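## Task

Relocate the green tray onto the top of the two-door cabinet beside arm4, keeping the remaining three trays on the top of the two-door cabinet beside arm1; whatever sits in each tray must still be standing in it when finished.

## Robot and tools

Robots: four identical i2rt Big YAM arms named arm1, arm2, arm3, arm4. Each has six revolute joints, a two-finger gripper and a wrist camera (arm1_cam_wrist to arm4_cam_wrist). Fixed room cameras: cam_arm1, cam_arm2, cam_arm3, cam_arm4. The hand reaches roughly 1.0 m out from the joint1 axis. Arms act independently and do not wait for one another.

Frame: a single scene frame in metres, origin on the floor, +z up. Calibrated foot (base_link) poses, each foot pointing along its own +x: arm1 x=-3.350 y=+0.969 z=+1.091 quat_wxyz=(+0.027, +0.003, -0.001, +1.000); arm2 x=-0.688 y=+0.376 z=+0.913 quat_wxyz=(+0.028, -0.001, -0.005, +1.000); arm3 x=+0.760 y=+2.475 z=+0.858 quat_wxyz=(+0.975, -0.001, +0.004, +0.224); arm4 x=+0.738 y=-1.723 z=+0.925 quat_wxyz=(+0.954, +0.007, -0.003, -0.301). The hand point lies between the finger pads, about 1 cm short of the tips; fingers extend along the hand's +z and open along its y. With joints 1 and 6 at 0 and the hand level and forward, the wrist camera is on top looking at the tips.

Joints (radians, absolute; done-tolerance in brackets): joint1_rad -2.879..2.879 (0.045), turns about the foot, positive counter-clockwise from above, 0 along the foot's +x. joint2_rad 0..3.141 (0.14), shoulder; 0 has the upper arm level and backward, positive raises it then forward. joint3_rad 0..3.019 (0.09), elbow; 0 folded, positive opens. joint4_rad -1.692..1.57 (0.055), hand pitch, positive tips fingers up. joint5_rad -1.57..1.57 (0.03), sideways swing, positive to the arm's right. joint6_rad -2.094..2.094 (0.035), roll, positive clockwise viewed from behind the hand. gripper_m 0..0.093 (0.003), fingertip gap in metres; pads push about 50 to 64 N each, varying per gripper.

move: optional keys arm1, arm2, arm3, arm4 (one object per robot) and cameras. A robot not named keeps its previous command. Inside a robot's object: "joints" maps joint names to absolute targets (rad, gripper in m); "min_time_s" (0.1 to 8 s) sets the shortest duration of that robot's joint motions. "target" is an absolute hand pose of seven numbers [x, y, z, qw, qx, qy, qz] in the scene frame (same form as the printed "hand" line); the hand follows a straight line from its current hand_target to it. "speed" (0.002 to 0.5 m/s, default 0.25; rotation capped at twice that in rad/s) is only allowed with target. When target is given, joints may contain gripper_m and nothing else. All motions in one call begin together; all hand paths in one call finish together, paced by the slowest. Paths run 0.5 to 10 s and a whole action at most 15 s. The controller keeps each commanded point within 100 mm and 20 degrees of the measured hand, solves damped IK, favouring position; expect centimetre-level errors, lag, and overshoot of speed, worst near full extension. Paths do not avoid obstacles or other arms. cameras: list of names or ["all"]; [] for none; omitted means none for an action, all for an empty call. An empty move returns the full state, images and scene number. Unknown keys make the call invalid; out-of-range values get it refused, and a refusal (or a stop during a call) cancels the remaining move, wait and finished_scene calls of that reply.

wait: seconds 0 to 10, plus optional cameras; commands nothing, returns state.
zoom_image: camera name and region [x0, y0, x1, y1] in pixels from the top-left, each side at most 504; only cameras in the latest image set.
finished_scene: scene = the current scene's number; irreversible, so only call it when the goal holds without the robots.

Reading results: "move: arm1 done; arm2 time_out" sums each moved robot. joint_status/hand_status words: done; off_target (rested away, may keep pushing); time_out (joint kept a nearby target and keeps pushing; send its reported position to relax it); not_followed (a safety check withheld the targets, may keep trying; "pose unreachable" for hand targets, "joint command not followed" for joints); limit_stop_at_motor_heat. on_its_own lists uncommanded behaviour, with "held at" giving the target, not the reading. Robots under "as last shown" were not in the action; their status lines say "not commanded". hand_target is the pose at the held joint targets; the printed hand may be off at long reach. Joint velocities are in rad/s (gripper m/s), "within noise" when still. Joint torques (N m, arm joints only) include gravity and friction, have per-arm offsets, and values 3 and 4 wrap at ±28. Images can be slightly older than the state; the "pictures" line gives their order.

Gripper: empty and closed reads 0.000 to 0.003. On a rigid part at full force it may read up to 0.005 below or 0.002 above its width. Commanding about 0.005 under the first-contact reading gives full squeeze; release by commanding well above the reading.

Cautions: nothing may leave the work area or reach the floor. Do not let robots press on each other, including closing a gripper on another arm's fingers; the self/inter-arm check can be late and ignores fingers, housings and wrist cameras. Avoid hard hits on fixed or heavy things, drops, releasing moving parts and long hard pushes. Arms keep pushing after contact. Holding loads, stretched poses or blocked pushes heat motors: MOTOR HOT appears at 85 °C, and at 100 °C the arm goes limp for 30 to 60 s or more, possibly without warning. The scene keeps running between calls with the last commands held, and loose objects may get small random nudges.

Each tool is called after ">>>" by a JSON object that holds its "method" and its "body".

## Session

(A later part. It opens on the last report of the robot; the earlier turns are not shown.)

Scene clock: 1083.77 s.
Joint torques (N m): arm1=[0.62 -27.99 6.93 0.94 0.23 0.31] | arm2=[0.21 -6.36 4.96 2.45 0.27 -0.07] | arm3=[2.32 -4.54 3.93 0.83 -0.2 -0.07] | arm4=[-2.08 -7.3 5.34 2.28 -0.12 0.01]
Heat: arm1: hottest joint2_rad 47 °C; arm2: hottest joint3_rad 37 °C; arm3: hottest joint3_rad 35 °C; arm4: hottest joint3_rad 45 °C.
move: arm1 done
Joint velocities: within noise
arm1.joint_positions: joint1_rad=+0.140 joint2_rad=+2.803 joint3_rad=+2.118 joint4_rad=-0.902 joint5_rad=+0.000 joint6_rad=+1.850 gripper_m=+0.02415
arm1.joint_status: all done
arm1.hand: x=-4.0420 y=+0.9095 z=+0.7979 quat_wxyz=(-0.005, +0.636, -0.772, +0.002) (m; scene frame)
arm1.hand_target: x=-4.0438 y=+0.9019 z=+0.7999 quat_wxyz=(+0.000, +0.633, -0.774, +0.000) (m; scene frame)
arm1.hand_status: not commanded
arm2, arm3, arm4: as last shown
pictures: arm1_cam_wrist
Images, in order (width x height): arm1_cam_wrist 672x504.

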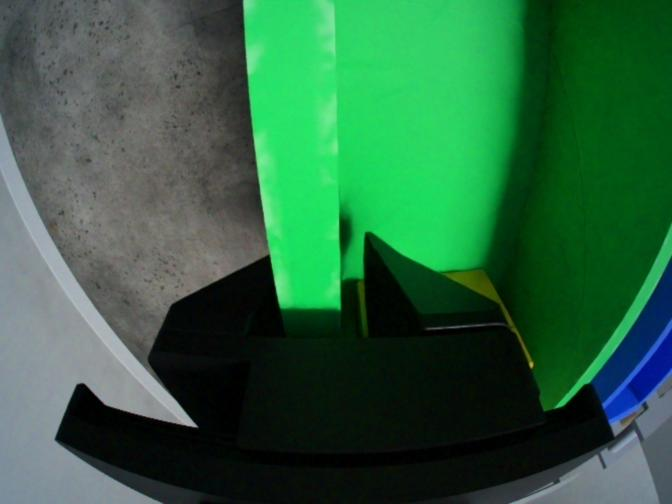

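>>> {"method": "move", "body": {"arm1": {"target": [-4.05, 0.901, 0.803, 0, 0.6327, -0.7744, 0], "speed": 0.05, "joints": {"gripper_m": 0.035}}, "cameras": ["arm1_cam_wrist"]}}

>>> {"method": "zoom_image", "body": {"camera": "arm1_cam_wrist", "region": [220, 150, 480, 350]}}

Scene clock: 1097.57 s.
Joint torques (N m): arm1=[0.73 -27.34 9.58 0.14 0.24 0.32] | arm2=[0.67 -7.06 4.9 2.52 0.25 -0.05] | arm3=[2.26 -4.66 3.97 0.81 -0.19 -0.08] | arm4=[-1.79 -7.47 5.31 2.11 -0.1 0.01]
Heat: arm1: hottest joint2_rad 50 °C; arm2: hottest joint3_rad 37 °C; arm3: hottest joint3_rad 35 °C; arm4: hottest joint3_rad 45 °C.
move: arm1 off_target
Joint velocities: within noise
arm1.joint_positions: joint1_rad=+0.140 joint2_rad=+2.803 joint3_rad=+2.118 joint4_rad=-0.902 joint5_rad=+0.000 joint6_rad=+1.851 gripper_m=+0.03488
arm1.joint_status: all done
arm1.hand: x=-4.0420 y=+0.9095 z=+0.7979 quat_wxyz=(-0.005, +0.636, -0.772, +0.002) (m; scene frame)
arm1.hand_target: x=-4.0496 y=+0.9009 z=+0.8030 quat_wxyz=(+0.000, +0.633, -0.774, +0.000) (m; scene frame)
arm1.hand_status: off_target (0.013 m and 0.7 deg from the pose sent, 0.013 m and 0.7 deg at the start)
arm2, arm3, arm4: as last shown
pictures: arm1_cam_wrist
Images, in order (width x height): arm1_cam_wrist 672x504.

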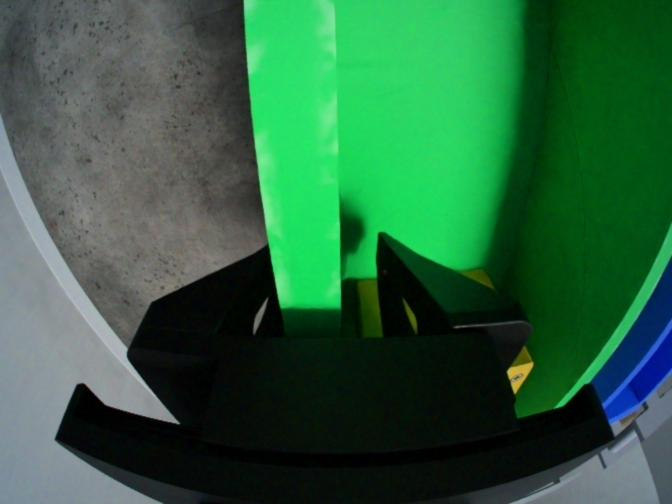

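Scaled by 1.938 from the camera's 672x504 image, which has a finer 960x720 frame.

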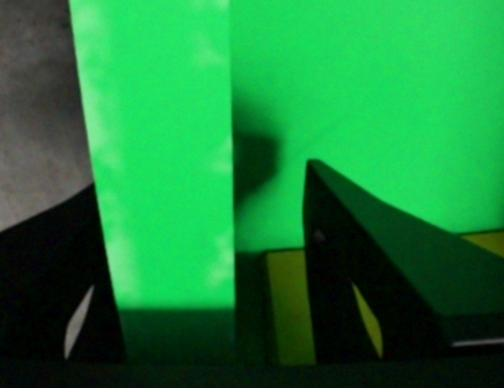

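>>> {"method": "move", "body": {"arm1": {"target": [-4.057, 0.9, 0.803, 0, 0.6327, -0.7744, 0], "speed": 0.05}, "cameras": []}}

>>> {"method": "move", "body": {"arm1": {"joints": {"gripper_m": 0.02}}, "cameras": ["arm1_cam_wrist"]}}

>>> {"method": "zoom_image", "body": {"camera": "arm1_cam_wrist", "region": [220, 150, 480, 350]}}

Scene clock: 1115.93 s.
Joint torques (N m): arm1=[0.73 -26.11 10.66 0.2 0.25 0.32] | arm2=[-0.32 -5.95 4.82 2.4 0.27 -0.17] | arm3=[2.26 -4.54 3.95 0.83 -0.19 -0.08] | arm4=[-1.61 -7.36 5.3 2.21 -0.09 0.03]
Heat: arm1: hottest joint2_rad 52 °C; arm2: hottest joint3_rad 37 °C; arm3: hottest joint3_rad 35 °C; arm4: hottest joint3_rad 45 °C.
move: arm1 off_target
Joint velocities: within noise
arm1.joint_positions: joint1_rad=+0.140 joint2_rad=+2.803 joint3_rad=+2.153 joint4_rad=-0.927 joint5_rad=+0.000 joint6_rad=+1.852 gripper_m=+0.03488
arm1.joint_status: not commanded
arm1.hand: x=-4.0528 y=+0.9086 z=+0.8086 quat_wxyz=(-0.001, +0.635, -0.772, -0.001) (m; scene frame)
arm1.hand_target: x=-4.0564 y=+0.8999 z=+0.8031 quat_wxyz=(+0.000, +0.633, -0.774, +0.000) (m; scene frame)
arm1.hand_status: off_target (0.011 m and 0.4 deg from the pose sent, 0.018 m and 0.7 deg at the start)
arm2.joint_positions: joint1_rad=+0.310 joint2_rad=+1.504 joint3_rad=+2.884 joint4_rad=-1.221 joint5_rad=-0.003 joint6_rad=+0.015 gripper_m=+0.09396
arm2.joint_status: not commanded
arm2.hand: x=-1.0586 y=+0.2712 z=+1.8392 quat_wxyz=(+0.100, +0.645, +0.082, -0.753) (m; scene frame)
arm2.hand_target: x=-1.0495 y=+0.2781 z=+1.8507 quat_wxyz=(+0.092, +0.629, +0.081, -0.768) (m; scene frame)
arm2.hand_status: not commanded
arm3.joint_positions: joint1_rad=-0.010 joint2_rad=+1.492 joint3_rad=+2.877 joint4_rad=-0.213 joint5_rad=+0.004 joint6_rad=+0.016 gripper_m=+0.09396
arm3.joint_status: not commanded
arm3.hand: x=+0.9749 y=+2.5751 z=+1.9738 quat_wxyz=(-0.954, +0.041, -0.198, -0.222) (m; scene frame)
arm3.hand_target: x=+0.9654 y=+2.5738 z=+1.9772 quat_wxyz=(-0.957, +0.042, -0.184, -0.220) (m; scene frame)
arm3.hand_status: not commanded
arm4.joint_positions: joint1_rad=+0.010 joint2_rad=+1.501 joint3_rad=+2.878 joint4_rad=-1.220 joint5_rad=+0.004 joint6_rad=+0.003 gripper_m=+0.09396
arm4.joint_status: not commanded
arm4.hand: x=+1.0430 y=-1.9502 z=+1.8522 quat_wxyz=(-0.728, -0.200, -0.617, +0.221) (m; scene frame)
arm4.hand_target: x=+1.0325 y=-1.9466 z=+1.8642 quat_wxyz=(-0.740, -0.196, -0.601, +0.228) (m; scene frame)
arm4.hand_status: not commanded
pictures: none
No camera images: "cameras" was empty.

Scene clock: 1116.47 s.
Joint torques (N m): arm1=[0.79 -26.05 10.73 0.36 0.25 0.31] | arm2=[-0.85 -7 5.14 2.44 0.23 -0.11] | arm3=[2.32 -4.66 3.96 0.81 -0.19 -0.07] | arm4=[-1.55 -7.41 5.3 2.21 -0.1 0.01]
Heat: arm1: hottest joint2_rad 52 °C; arm2: hottest joint3_rad 37 °C; arm3: hottest joint3_rad 35 °C; arm4: hottest joint3_rad 45 °C.
move: arm1 done
Joint velocities: within noise
arm1.joint_positions: joint1_rad=+0.140 joint2_rad=+2.803 joint3_rad=+2.153 joint4_rad=-0.929 joint5_rad=+0.000 joint6_rad=+1.852 gripper_m=+0.02020
arm1.joint_status: all done
arm1.hand: x=-4.0522 y=+0.9086 z=+0.8086 quat_wxyz=(-0.002, +0.635, -0.772, +0.000) (m; scene frame)
arm1.hand_target: x=-4.0565 y=+0.8999 z=+0.8031 quat_wxyz=(+0.000, +0.633, -0.774, +0.000) (m; scene frame)
arm1.hand_status: not commanded
arm2, arm3, arm4: as last shown
pictures: arm1_cam_wrist
Images, in order (width x height): arm1_cam_wrist 672x504.

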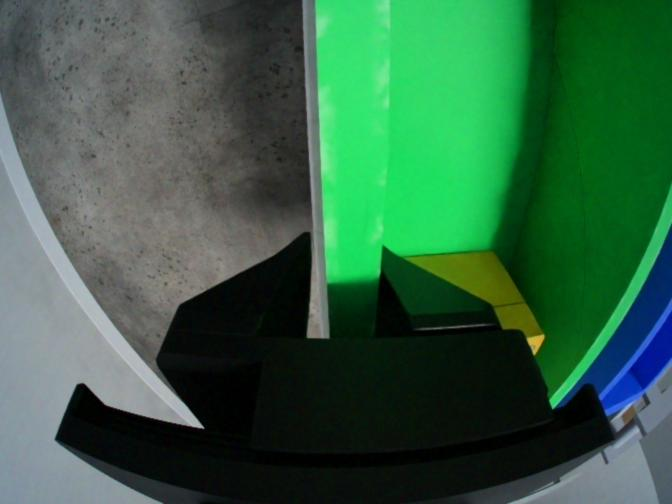

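Scaled by 1.938 from the camera's 672x504 image, which has a finer 960x720 frame.

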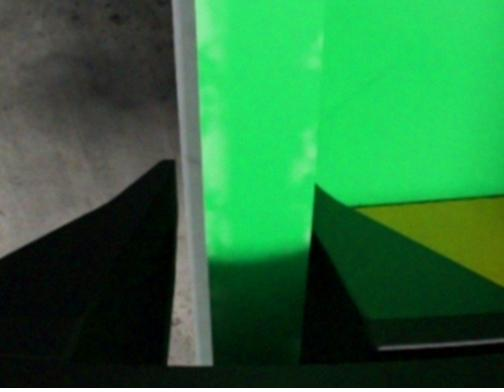

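>>> {"method": "move", "body": {"arm1": {"joints": {"gripper_m": 0.006}}, "cameras": ["arm1_cam_wrist"]}}

Scene clock: 1124.67 s.
Joint torques (N m): arm1=[0.67 -25.93 10.71 0.46 0.28 0.28] | arm2=[-0.03 -6.83 4.92 2.56 0.26 -0.06] | arm3=[2.32 -4.54 3.96 0.84 -0.19 -0.08] | arm4=[-1.79 -7.47 5.3 2.24 -0.1 0.01]
Heat: arm1: hottest joint2_rad 52 °C; arm2: hottest joint3_rad 37 °C; arm3: hottest joint3_rad 35 °C; arm4: hottest joint3_rad 45 °C.
move: arm1 off_target
Joint velocities: within noise
arm1.joint_positions: joint1_rad=+0.140 joint2_rad=+2.803 joint3_rad=+2.153 joint4_rad=-0.932 joint5_rad=-0.001 joint6_rad=+1.856 gripper_m=+0.01117
arm1.joint_status: gripper_m off_target (ended at +0.01119, target +0.00600)
arm1.hand: x=-4.0516 y=+0.9085 z=+0.8087 quat_wxyz=(-0.002, +0.633, -0.774, +0.001) (m; scene frame)
arm1.hand_target: x=-4.0566 y=+0.8999 z=+0.8031 quat_wxyz=(+0.001, +0.633, -0.774, +0.000) (m; scene frame)
arm1.hand_status: not commanded
arm2, arm3, arm4: as last shown
pictures: arm1_cam_wrist
Images, in order (width x height): arm1_cam_wrist 672x504.

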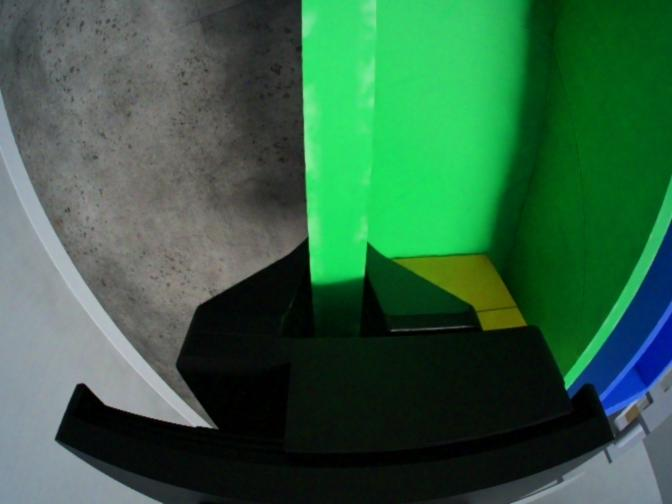

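>>> {"method": "move", "body": {"arm1": {"target": [-4.055, 0.902, 0.87, 0, 0.6327, -0.7744, 0], "speed": 0.06, "joints": {"gripper_m": 0.003}}, "cameras": ["arm1_cam_wrist", "cam_arm1"]}}

>>> {"method": "zoom_image", "body": {"camera": "cam_arm1", "region": [440, 120, 680, 280]}}

Scene clock: 1141.70 s.
Joint torques (N m): arm1=[0.38 -31.74 8.1 -0.21 0.21 0.25] | arm2=[-0.03 -5.54 5.09 2.4 0.26 -0.11] | arm3=[2.37 -4.54 3.96 0.84 -0.21 -0.07] | arm4=[-1.67 -7.41 5.42 2.22 -0.11 0.01]
Heat: arm1: hottest joint2_rad 52 °C; arm2: hottest joint3_rad 37 °C; arm3: hottest joint3_rad 35 °C; arm4: hottest joint3_rad 45 °C.
move: arm1 off_target
Joint velocities: within noise
arm1.joint_positions: joint1_rad=+0.140 joint2_rad=+2.743 joint3_rad=+2.084 joint4_rad=-0.963 joint5_rad=+0.000 joint6_rad=+1.857 gripper_m=+0.01117
arm1.joint_status: gripper_m off_target (ended at +0.01117, target +0.00300)
arm1.hand: x=-4.0348 y=+0.9102 z=+0.8283 quat_wxyz=(-0.020, +0.633, -0.774, +0.012) (m; scene frame)
arm1.hand_target: x=-4.0546 y=+0.9021 z=+0.8692 quat_wxyz=(+0.000, +0.633, -0.774, +0.000) (m; scene frame)
arm1.hand_status: off_target (0.047 m and 2.6 deg from the pose sent, 0.062 m and 0.3 deg at the start)
arm2, arm3, arm4: as last shown
pictures: arm1_cam_wrist, cam_arm1
Images, in order (width x height): arm1_cam_wrist 672x504, cam_arm1 896x504.

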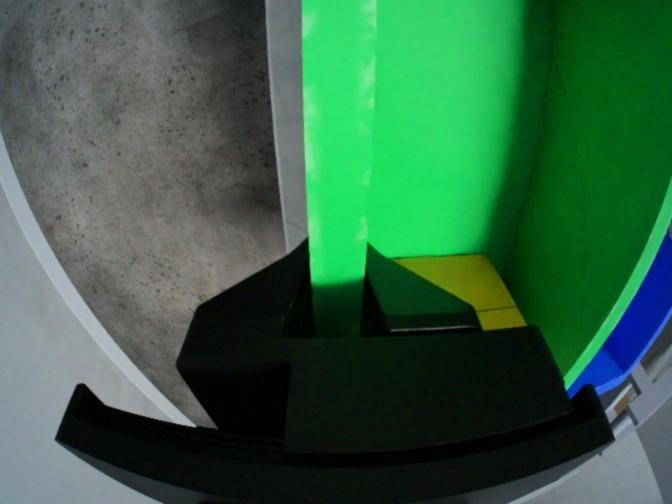

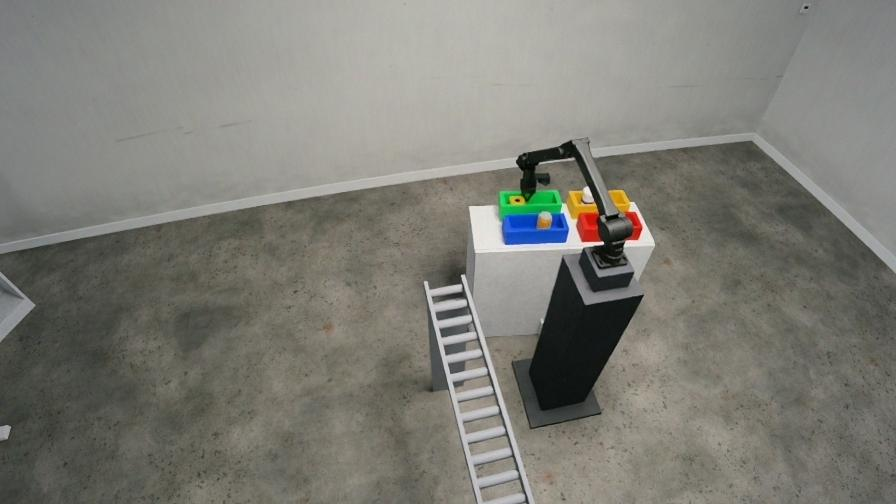

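Scaled by 2.100 from the camera's 896x504 image, which has a finer 1280x720 frame.

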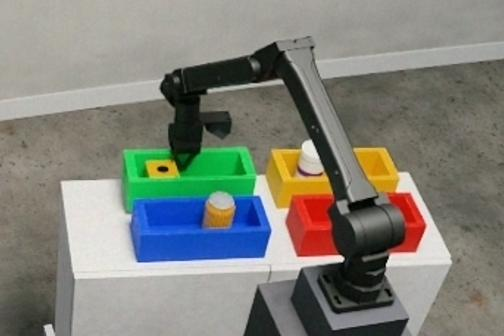

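>>> {"method": "move", "body": {"arm1": {"target": [-4.05, 0.902, 0.96, 0, 0.6327, -0.7744, 0], "speed": 0.1}, "cameras": ["arm1_cam_wrist", "cam_arm1"]}}

>>> {"method": "zoom_image", "body": {"camera": "cam_arm1", "region": [440, 120, 680, 280]}}

Scene clock: 1157.30 s.
Joint torques (N m): arm1=[0.56 -30.8 8.76 -0.17 0.23 0.25] | arm2=[-0.26 -5.95 4.67 2.37 0.32 -0.11] | arm3=[2.2 -4.66 3.95 0.83 -0.19 -0.07] | arm4=[-1.61 -7.36 5.34 2.28 -0.09 0.03]
Heat: arm1: hottest joint2_rad 50 °C; arm2: hottest joint3_rad 37 °C; arm3: hottest joint3_rad 35 °C; arm4: hottest joint3_rad 45 °C.
move: arm1 off_target
Joint velocities: within noise
arm1.joint_positions: joint1_rad=+0.140 joint2_rad=+2.571 joint3_rad=+2.005 joint4_rad=-1.056 joint5_rad=+0.000 joint6_rad=+1.857 gripper_m=+0.01117
arm1.joint_status: not commanded
arm1.hand: x=-4.0352 y=+0.9100 z=+0.9211 quat_wxyz=(-0.019, +0.633, -0.774, +0.012) (m; scene frame)
arm1.hand_target: x=-4.0494 y=+0.9022 z=+0.9592 quat_wxyz=(+0.000, +0.633, -0.774, +0.000) (m; scene frame)
arm1.hand_status: off_target (0.042 m and 2.6 deg from the pose sent, 0.133 m and 2.7 deg at the start)
arm2, arm3, arm4: as last shown
pictures: arm1_cam_wrist, cam_arm1
Images, in order (width x height): arm1_cam_wrist 672x504, cam_arm1 896x504.

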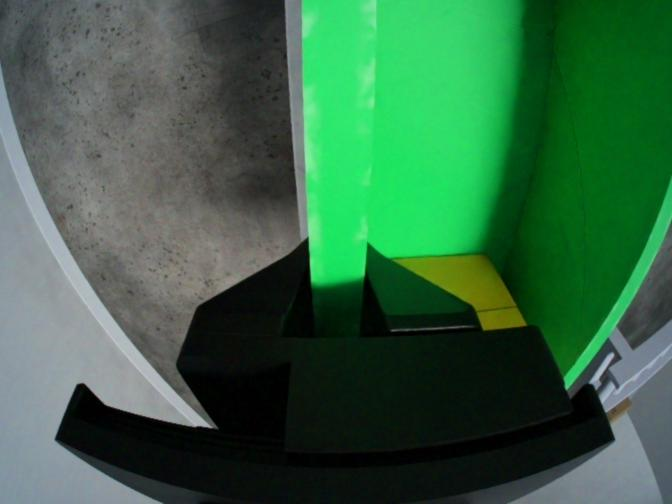

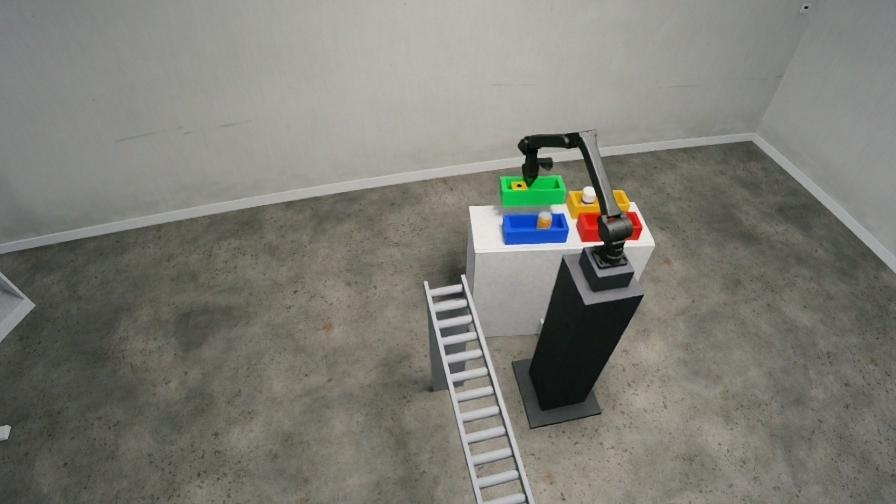

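Scaled by 2.100 from the camera's 896x504 image, which has a finer 1280x720 frame.

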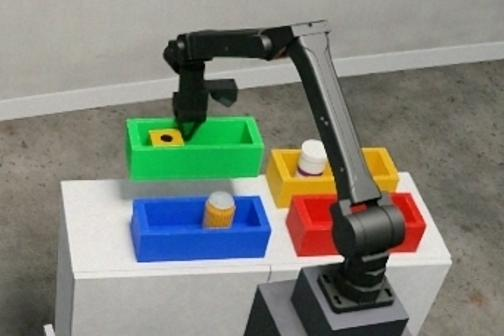

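>>> {"method": "move", "body": {"arm1": {"target": [-4.03, 0.905, 1.09, 0, 0.6327, -0.7744, 0], "speed": 0.12}, "cameras": []}}

>>> {"method": "move", "body": {"arm1": {"joints": {"joint1_rad": 1.1}, "min_time_s": 5}, "cameras": ["arm1_cam_wrist", "cam_arm1"]}}

Scene clock: 1217.40 s.
Joint torques (N m): arm1=[0.38 -29.86 9.5 -0.16 0.22 0.25] | arm2=[0.03 -5.77 4.94 2.74 0.29 -0.07] | arm3=[2.26 -4.66 3.97 0.79 -0.2 -0.08] | arm4=[-1.85 -7.24 5.37 2.17 -0.1 0.02]
Heat: arm1: hottest joint2_rad 49 °C; arm2: hottest joint3_rad 36 °C; arm3: hottest joint3_rad 34 °C; arm4: hottest joint3_rad 44 °C.
move: arm1 off_target
Joint velocities: within noise
arm1.joint_positions: joint1_rad=+0.140 joint2_rad=+2.348 joint3_rad=+1.947 joint4_rad=-1.220 joint5_rad=+0.000 joint6_rad=+1.857 gripper_m=+0.01117
arm1.joint_status: not commanded
arm1.hand: x=-4.0223 y=+0.9108 z=+1.0515 quat_wxyz=(-0.019, +0.633, -0.774, +0.011) (m; scene frame)
arm1.hand_target: x=-4.0295 y=+0.9052 z=+1.0891 quat_wxyz=(+0.000, +0.633, -0.774, +0.000) (m; scene frame)
arm1.hand_status: off_target (0.040 m and 2.6 deg from the pose sent, 0.169 m and 2.6 deg at the start)
arm2, arm3, arm4: as last shown
pictures: none
No camera images: "cameras" was empty.

Scene clock: 1222.90 s.
Joint torques (N m): arm1=[-0.85 -29.92 9.5 -0.1 0.15 0.26] | arm2=[0.85 -7.06 4.93 2.26 0.22 -0.12] | arm3=[2.37 -4.54 3.95 0.83 -0.2 -0.07] | arm4=[-1.85 -7.59 5.39 2.28 -0.1 0.04]
Heat: arm1: hottest joint2_rad 49 °C; arm2: hottest joint3_rad 36 °C; arm3: hottest joint3_rad 34 °C; arm4: hottest joint3_rad 44 °C.
move: arm1 done
Joint velocities: within noise
arm1.joint_positions: joint1_rad=+1.104 joint2_rad=+2.348 joint3_rad=+1.947 joint4_rad=-1.220 joint5_rad=+0.002 joint6_rad=+1.857 gripper_m=+0.01117
arm1.joint_status: all done
arm1.hand: x=-3.6862 y=+0.3836 z=+1.0486 quat_wxyz=(-0.025, +0.919, -0.392, -0.001) (m; scene frame)
arm1.hand_target: x=-3.6915 y=+0.3776 z=+1.0862 quat_wxyz=(-0.002, +0.917, -0.398, -0.002) (m; scene frame)
arm1.hand_status: not commanded
arm2, arm3, arm4: as last shown
pictures: arm1_cam_wrist, cam_arm1
Images, in order (width x height): arm1_cam_wrist 672x504, cam_arm1 896x504.

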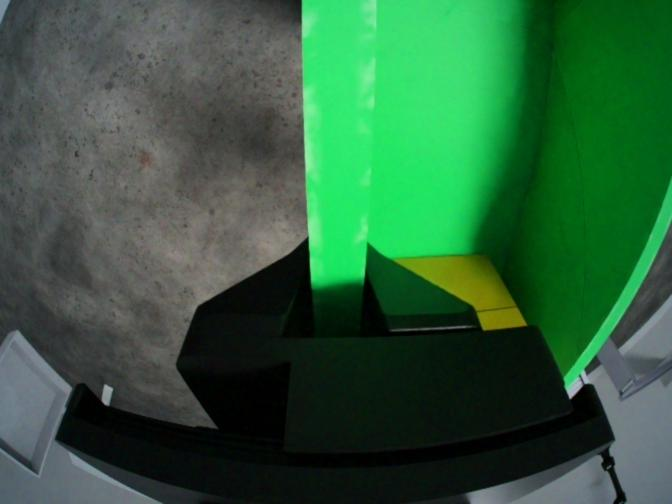

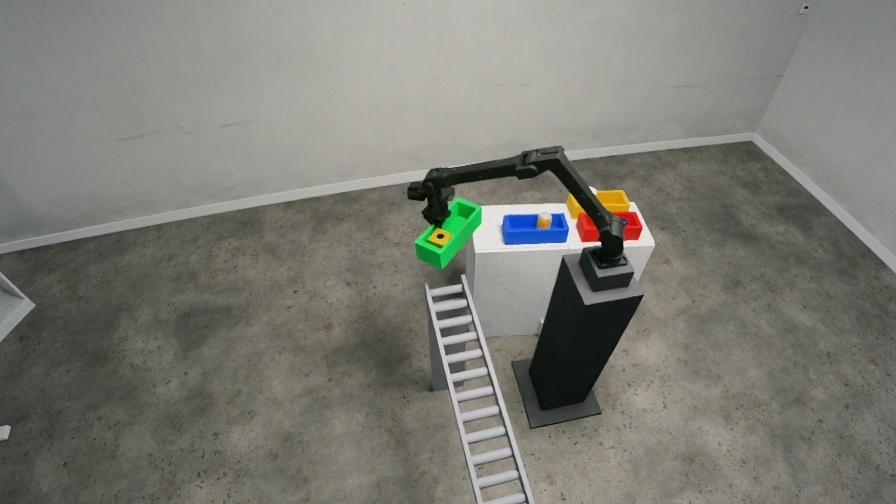

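>>> {"method": "move", "body": {"arm1": {"joints": {"joint1_rad": 1.5, "joint6_rad": 1.42}, "min_time_s": 3}, "cameras": ["arm1_cam_wrist", "cam_arm1"]}}

>>> {"method": "zoom_image", "body": {"camera": "cam_arm1", "region": [370, 120, 690, 400]}}

Scene clock: 1242.40 s.
Joint torques (N m): arm1=[-0.26 -30.04 9.54 -0.17 0.2 0] | arm2=[-0.5 -5.89 4.93 2.29 0.21 -0.14] | arm3=[2.32 -4.6 3.96 0.84 -0.19 -0.07] | arm4=[-1.79 -7.53 5.38 2.15 -0.11 0.04]
Heat: arm1: hottest joint2_rad 50 °C; arm2: hottest joint3_rad 36 °C; arm3: hottest joint3_rad 34 °C; arm4: hottest joint3_rad 44 °C.
move: arm1 done
Joint velocities: within noise
arm1.joint_positions: joint1_rad=+1.500 joint2_rad=+2.348 joint3_rad=+1.947 joint4_rad=-1.220 joint5_rad=+0.001 joint6_rad=+1.439 gripper_m=+0.01117
arm1.joint_status: all done
arm1.hand: x=-3.4343 y=+0.2991 z=+1.0469 quat_wxyz=(-0.026, +1.000, +0.004, +0.000) (m; scene frame)
arm1.hand_target: x=-3.4344 y=+0.2912 z=+1.0845 quat_wxyz=(-0.004, +1.000, +0.013, -0.001) (m; scene frame)
arm1.hand_status: not commanded
arm2, arm3, arm4: as last shown
pictures: arm1_cam_wrist, cam_arm1
Images, in order (width x height): arm1_cam_wrist 672x504, cam_arm1 896x504.

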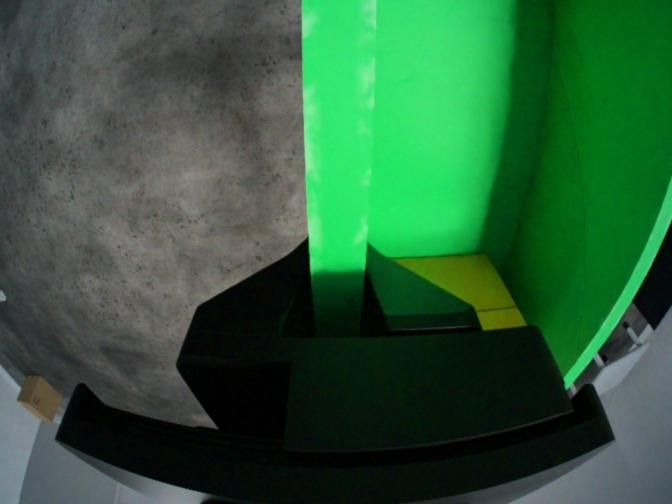

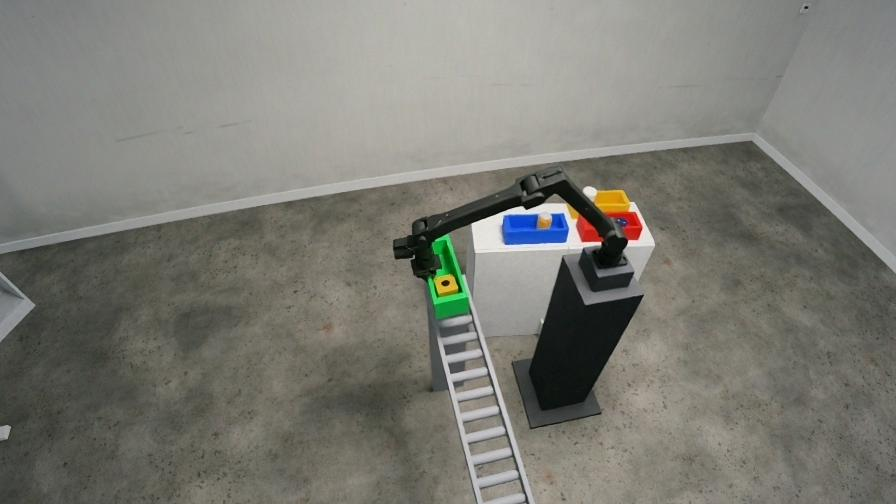

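Scaled by 1.575 from the camera's 896x504 image, which has a finer 1280x720 frame.

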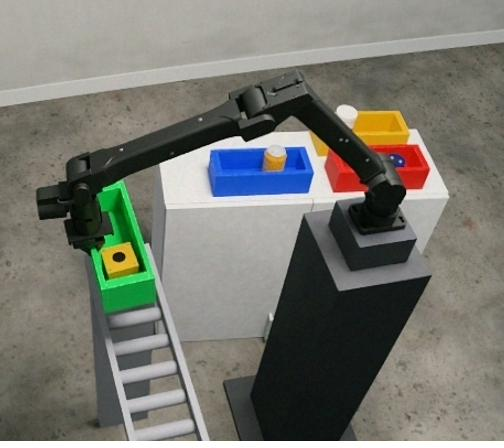

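>>> {"method": "zoom_image", "body": {"camera": "cam_arm1", "region": [400, 230, 520, 350]}}

Scaled by 4.200 from the camera's 896x504 image, which has a finer 1280x720 frame.

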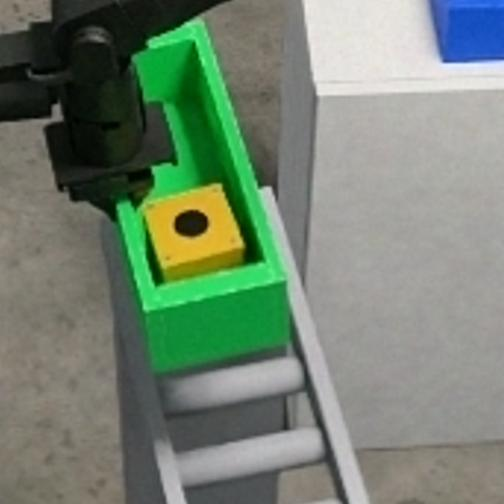

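>>> {"method": "move", "body": {"arm1": {"target": [-3.31, 0.298, 1.03, 0.0275, 0.9983, -0.0383, -0.0338], "speed": 0.1}, "cameras": ["arm1_cam_wrist", "cam_arm1"]}}

>>> {"method": "zoom_image", "body": {"camera": "cam_arm1", "region": [400, 230, 540, 370]}}

Scene clock: 1411.07 s.
Joint torques (N m): arm1=[-0.32 -28.63 8.85 0.75 0.32 0.28] | arm2=[0.03 -6.42 4.97 2.29 0.27 -0.12] | arm3=[2.26 -4.54 3.96 0.81 -0.21 -0.08] | arm4=[-1.61 -7.65 5.38 2.22 -0.13 0.02]
Heat: arm1: hottest joint2_rad 53 °C; arm2: hottest joint3_rad 35 °C; arm3: hottest joint3_rad 33 °C; arm4: hottest joint3_rad 43 °C.
move: arm1 off_target
Joint velocities: within noise
arm1.joint_positions: joint1_rad=+1.701 joint2_rad=+2.339 joint3_rad=+1.786 joint4_rad=-1.029 joint5_rad=+0.068 joint6_rad=+1.710 gripper_m=+0.01117
arm1.joint_status: not commanded
arm1.hand: x=-3.3125 y=+0.3136 z=+0.9978 quat_wxyz=(-0.002, +0.999, -0.031, -0.038) (m; scene frame)
arm1.hand_target: x=-3.3101 y=+0.2987 z=+1.0298 quat_wxyz=(+0.027, +0.998, -0.038, -0.034) (m; scene frame)
arm1.hand_status: off_target (0.036 m and 3.5 deg from the pose sent, 0.125 m and 8.7 deg at the start)
arm2.joint_positions: joint1_rad=+0.310 joint2_rad=+1.504 joint3_rad=+2.884 joint4_rad=-1.221 joint5_rad=-0.003 joint6_rad=+0.015 gripper_m=+0.09396
arm2.joint_status: not commanded
arm2.hand: x=-1.0586 y=+0.2712 z=+1.8392 quat_wxyz=(+0.100, +0.645, +0.082, -0.753) (m; scene frame)
arm2.hand_target: x=-1.0495 y=+0.2781 z=+1.8507 quat_wxyz=(+0.092, +0.629, +0.081, -0.768) (m; scene frame)
arm2.hand_status: not commanded
arm3.joint_positions: joint1_rad=-0.010 joint2_rad=+1.492 joint3_rad=+2.877 joint4_rad=-0.213 joint5_rad=+0.004 joint6_rad=+0.016 gripper_m=+0.09396
arm3.joint_status: not commanded
arm3.hand: x=+0.9749 y=+2.5751 z=+1.9738 quat_wxyz=(-0.954, +0.041, -0.198, -0.222) (m; scene frame)
arm3.hand_target: x=+0.9654 y=+2.5738 z=+1.9772 quat_wxyz=(-0.957, +0.042, -0.184, -0.220) (m; scene frame)
arm3.hand_status: not commanded
arm4.joint_positions: joint1_rad=+0.010 joint2_rad=+1.501 joint3_rad=+2.878 joint4_rad=-1.220 joint5_rad=+0.004 joint6_rad=+0.003 gripper_m=+0.09396
arm4.joint_status: not commanded
arm4.hand: x=+1.0430 y=-1.9502 z=+1.8522 quat_wxyz=(-0.728, -0.200, -0.617, +0.221) (m; scene frame)
arm4.hand_target: x=+1.0325 y=-1.9466 z=+1.8642 quat_wxyz=(-0.740, -0.196, -0.601, +0.228) (m; scene frame)
arm4.hand_status: not commanded
pictures: arm1_cam_wrist, cam_arm1
Images, in order (width x height): arm1_cam_wrist 672x504, cam_arm1 896x504.

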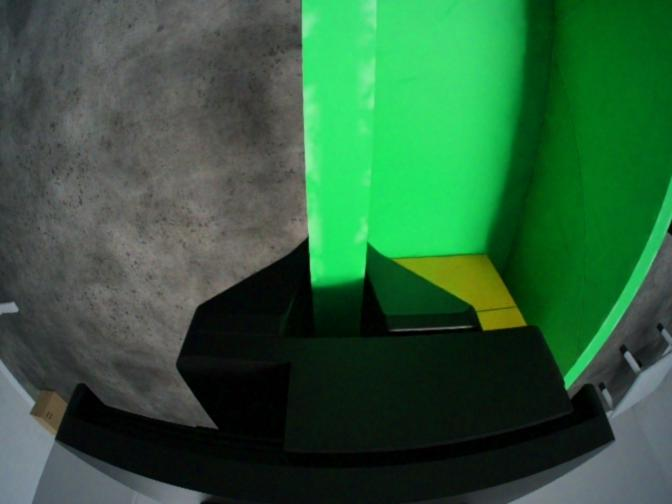

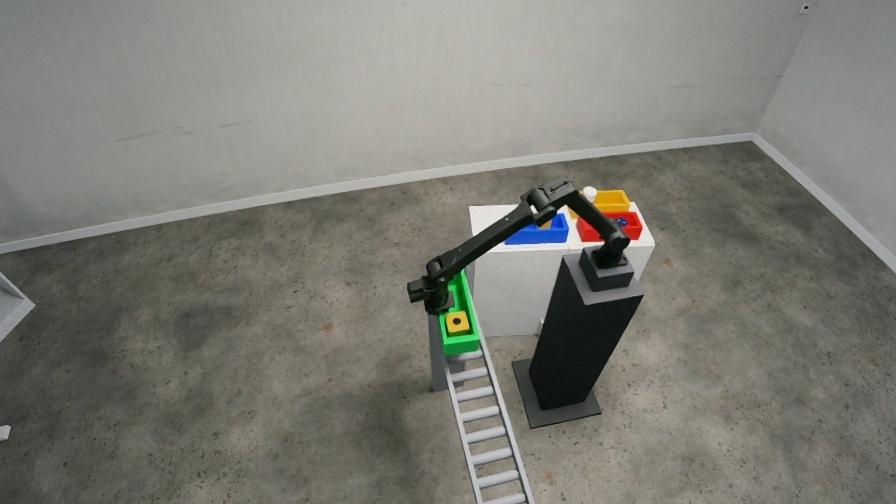

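Scaled by 3.600 from the camera's 896x504 image, which has a finer 1280x720 frame.

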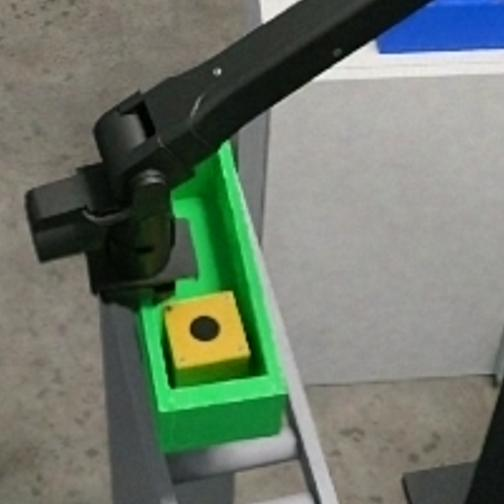

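>>> {"method": "zoom_image", "body": {"camera": "cam_arm1", "region": [430, 320, 500, 390]}}

Scaled by 7.200 from the camera's 896x504 image, which has a finer 1280x720 frame.

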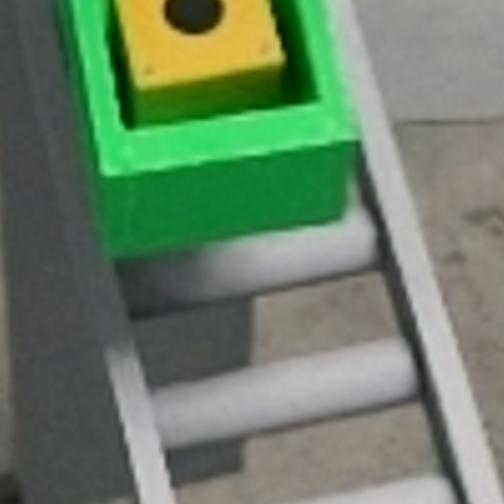

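>>> {"method": "move", "body": {"arm1": {"target": [-3.31, 0.315, 1.0, 0.0275, 0.9983, -0.0383, -0.0338], "speed": 0.06}, "cameras": ["cam_arm1"]}}

>>> {"method": "zoom_image", "body": {"camera": "cam_arm1", "region": [430, 320, 500, 390]}}

>>> {"method": "zoom_image", "body": {"camera": "cam_arm1", "region": [420, 260, 520, 360]}}

Scene clock: 1467.10 s.
Joint torques (N m): arm1=[-0.32 -27.75 8.32 0.81 0.33 0.28] | arm2=[-0.38 -6.71 5.03 2.71 0.28 -0.16] | arm3=[2.26 -4.78 3.95 0.83 -0.19 -0.07] | arm4=[-2.08 -7.24 5.3 2.24 -0.1 0.02]
Heat: arm1: hottest joint2_rad 54 °C; arm2: hottest joint3_rad 35 °C; arm3: hottest joint3_rad 33 °C; arm4: hottest joint3_rad 43 °C.
move: arm1 off_target
Joint velocities: within noise
arm1.joint_positions: joint1_rad=+1.701 joint2_rad=+2.339 joint3_rad=+1.701 joint4_rad=-0.941 joint5_rad=+0.068 joint6_rad=+1.713 gripper_m=+0.01117
arm1.joint_status: not commanded
arm1.hand: x=-3.3140 y=+0.3310 z=+0.9709 quat_wxyz=(-0.001, +0.999, -0.033, -0.037) (m; scene frame)
arm1.hand_target: x=-3.3101 y=+0.3156 z=+0.9998 quat_wxyz=(+0.027, +0.998, -0.038, -0.034) (m; scene frame)
arm1.hand_status: off_target (0.033 m and 3.3 deg from the pose sent, 0.004 m and 3.5 deg at the start)
arm2, arm3, arm4: as last shown
pictures: cam_arm1
Images, in order (width x height): cam_arm1 896x504.

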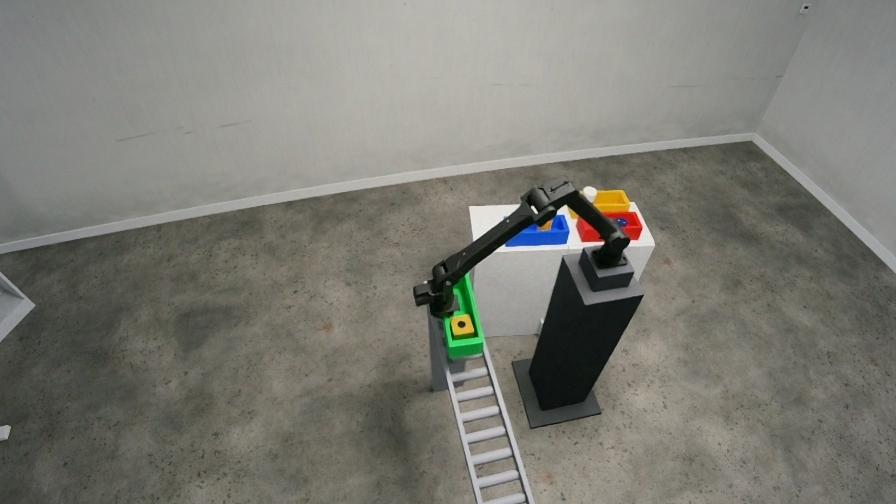

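Scaled by 7.200 from the camera's 896x504 image, which has a finer 1280x720 frame.

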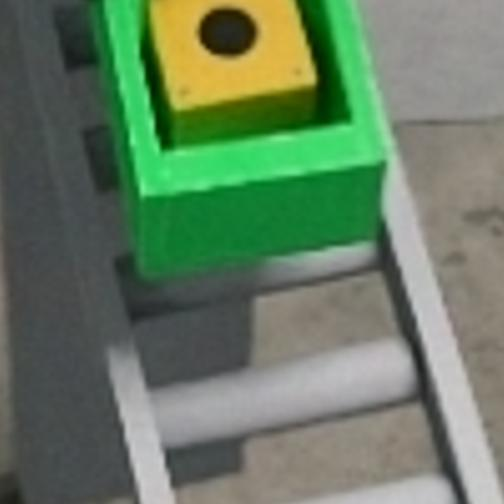

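Scaled by 5.040 from the camera's 896x504 image, which has a finer 1280x720 frame.

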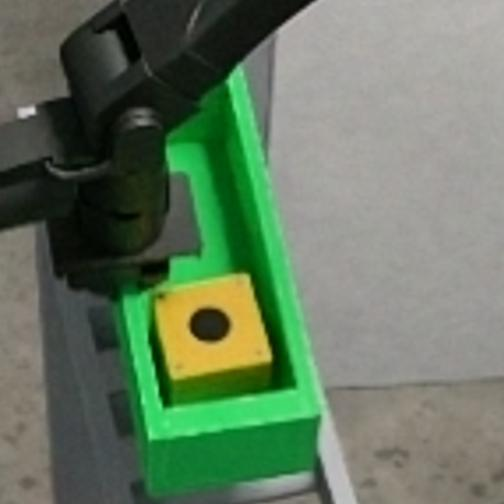

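>>> {"method": "move", "body": {"arm1": {"target": [-3.31, 0.315, 0.97, 0.0275, 0.9983, -0.0383, -0.0338], "speed": 0.05}, "cameras": ["cam_arm1"]}}

>>> {"method": "zoom_image", "body": {"camera": "cam_arm1", "region": [430, 320, 500, 390]}}

>>> {"method": "zoom_image", "body": {"camera": "cam_arm1", "region": [420, 260, 520, 360]}}

Scene clock: 1505.13 s.
Joint torques (N m): arm1=[-0.03 -26.58 8.12 0.85 0.33 0.28] | arm2=[1.14 -5.71 4.83 2.54 0.25 -0.04] | arm3=[2.32 -4.48 3.93 0.84 -0.19 -0.08] | arm4=[-2.32 -7.53 5.34 2.18 -0.1 0.01]
Heat: arm1: hottest joint2_rad 54 °C; arm2: hottest joint3_rad 35 °C; arm3: hottest joint3_rad 33 °C; arm4: hottest joint3_rad 43 °C.
move: arm1 off_target
Joint velocities: within noise
arm1.joint_positions: joint1_rad=+1.701 joint2_rad=+2.365 joint3_rad=+1.701 joint4_rad=-0.892 joint5_rad=+0.068 joint6_rad=+1.713 gripper_m=+0.01117
arm1.joint_status: not commanded
arm1.hand: x=-3.3137 y=+0.3258 z=+0.9546 quat_wxyz=(+0.010, +0.999, -0.033, -0.036) (m; scene frame)
arm1.hand_target: x=-3.3100 y=+0.3152 z=+0.9700 quat_wxyz=(+0.027, +0.998, -0.038, -0.034) (m; scene frame)
arm1.hand_status: off_target (0.019 m and 2.1 deg from the pose sent, 0.016 m and 3.3 deg at the start)
arm2, arm3, arm4: as last shown
pictures: cam_arm1
Images, in order (width x height): cam_arm1 896x504.

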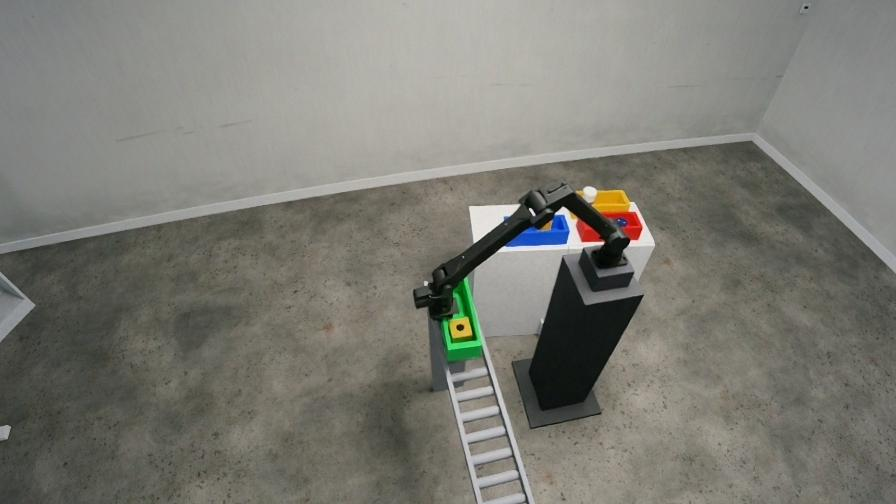

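Scaled by 7.200 from the camera's 896x504 image, which has a finer 1280x720 frame.

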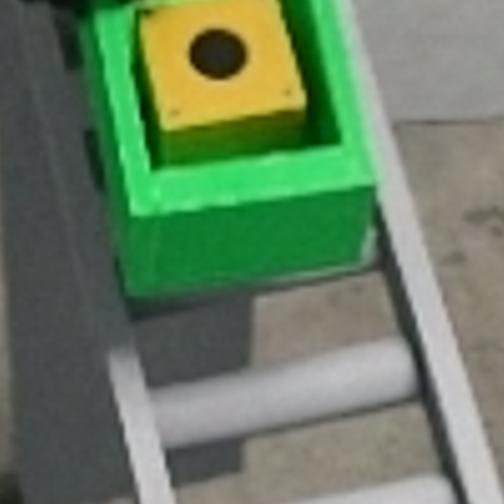

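Scaled by 5.040 from the camera's 896x504 image, which has a finer 1280x720 frame.

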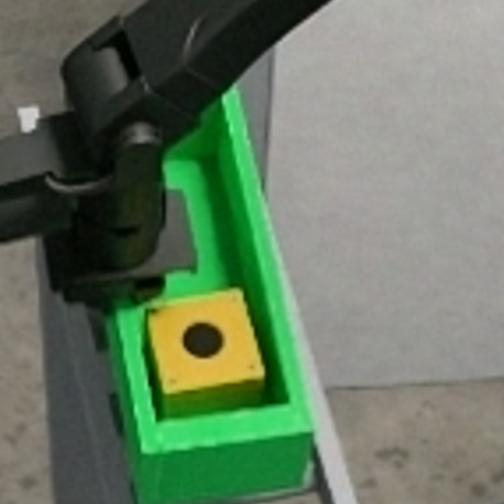

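>>> {"method": "move", "body": {"arm1": {"target": [-3.31, 0.325, 0.968, 0.0143, 0.9987, -0.0344, -0.0344], "speed": 0.05}, "cameras": ["cam_arm1", "arm1_cam_wrist"]}}

>>> {"method": "zoom_image", "body": {"camera": "cam_arm1", "region": [430, 320, 500, 390]}}

>>> {"method": "zoom_image", "body": {"camera": "cam_arm1", "region": [420, 260, 520, 360]}}

Scene clock: 1545.73 s.
Joint torques (N m): arm1=[0.15 -26.75 7.97 0.27 0.28 0.24] | arm2=[-0.21 -6.01 4.82 2.51 0.22 -0.14] | arm3=[2.37 -4.6 3.95 0.83 -0.2 -0.07] | arm4=[-1.67 -7.47 5.39 2.15 -0.11 0.02]
Heat: arm1: hottest joint2_rad 50 °C; arm2: hottest joint3_rad 35 °C; arm3: hottest joint3_rad 33 °C; arm4: hottest joint3_rad 43 °C.
move: arm1 off_target
Joint velocities: within noise
arm1.joint_positions: joint1_rad=+1.701 joint2_rad=+2.365 joint3_rad=+1.686 joint4_rad=-0.892 joint5_rad=+0.068 joint6_rad=+1.713 gripper_m=+0.01117
arm1.joint_status: not commanded
arm1.hand: x=-3.3143 y=+0.3332 z=+0.9500 quat_wxyz=(+0.003, +0.999, -0.033, -0.037) (m; scene frame)
arm1.hand_target: x=-3.3101 y=+0.3252 z=+0.9678 quat_wxyz=(+0.014, +0.999, -0.034, -0.034) (m; scene frame)
arm1.hand_status: off_target (0.020 m and 1.4 deg from the pose sent, 0.014 m and 0.5 deg at the start)
arm2, arm3, arm4: as last shown
pictures: arm1_cam_wrist, cam_arm1
Images, in order (width x height): arm1_cam_wrist 672x504, cam_arm1 896x504.

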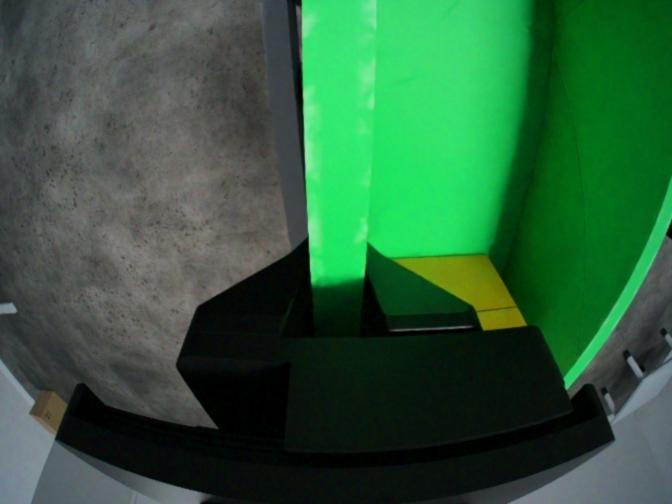

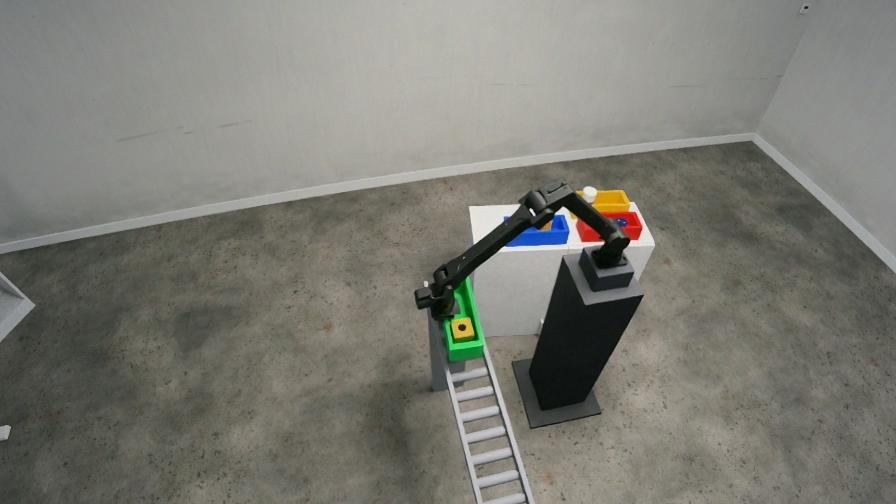

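Scaled by 7.200 from the camera's 896x504 image, which has a finer 1280x720 frame.

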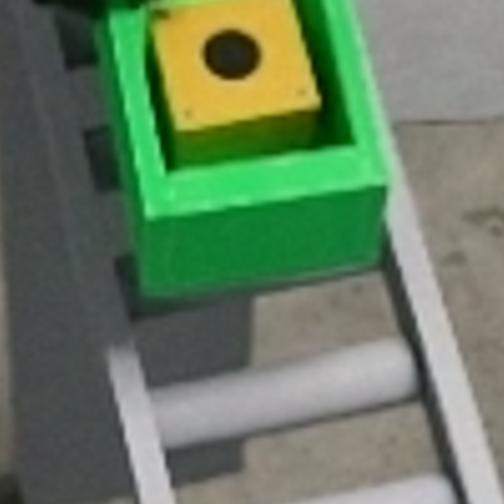

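Scaled by 5.040 from the camera's 896x504 image, which has a finer 1280x720 frame.

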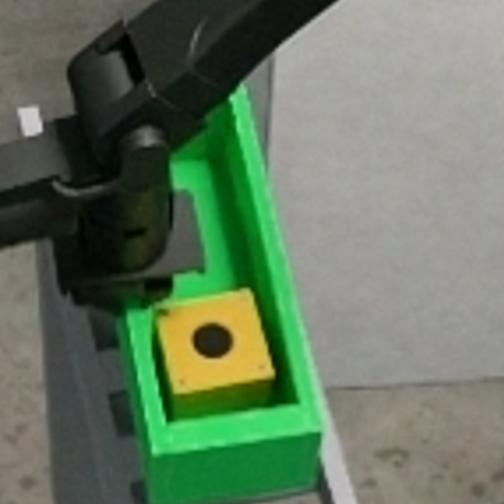

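>>> {"method": "zoom_image", "body": {"camera": "cam_arm1", "region": [425, 290, 475, 365]}}

>>> {"method": "zoom_image", "body": {"camera": "cam_arm1", "region": [450, 270, 510, 360]}}

Scaled by 6.720 from the camera's 896x504 image, which has a finer 1280x720 frame.

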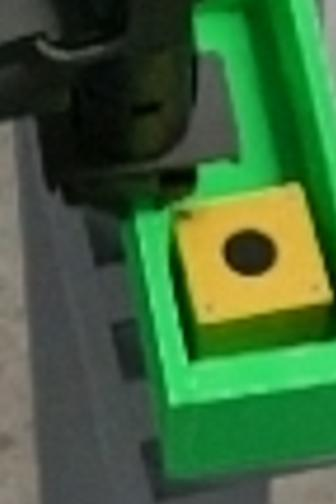

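Scaled by 5.600 from the camera's 896x504 image, which has a finer 1280x720 frame.

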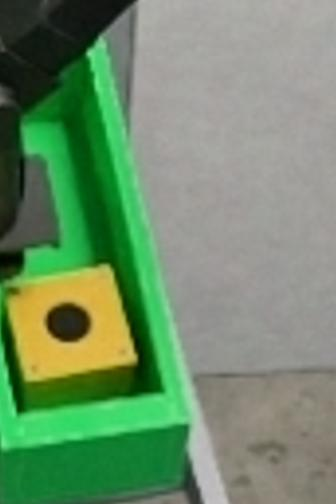

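>>> {"method": "zoom_image", "body": {"camera": "arm1_cam_wrist", "region": [220, 0, 400, 250]}}

Scaled by 2.016 from the camera's 672x504 image, which has a finer 960x720 frame.

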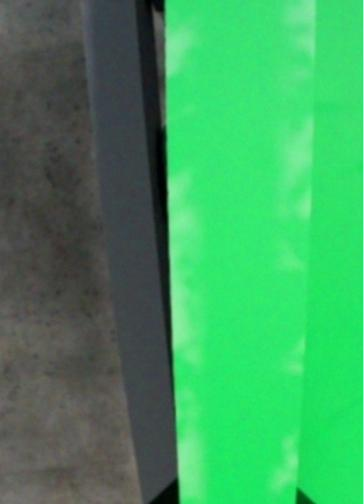

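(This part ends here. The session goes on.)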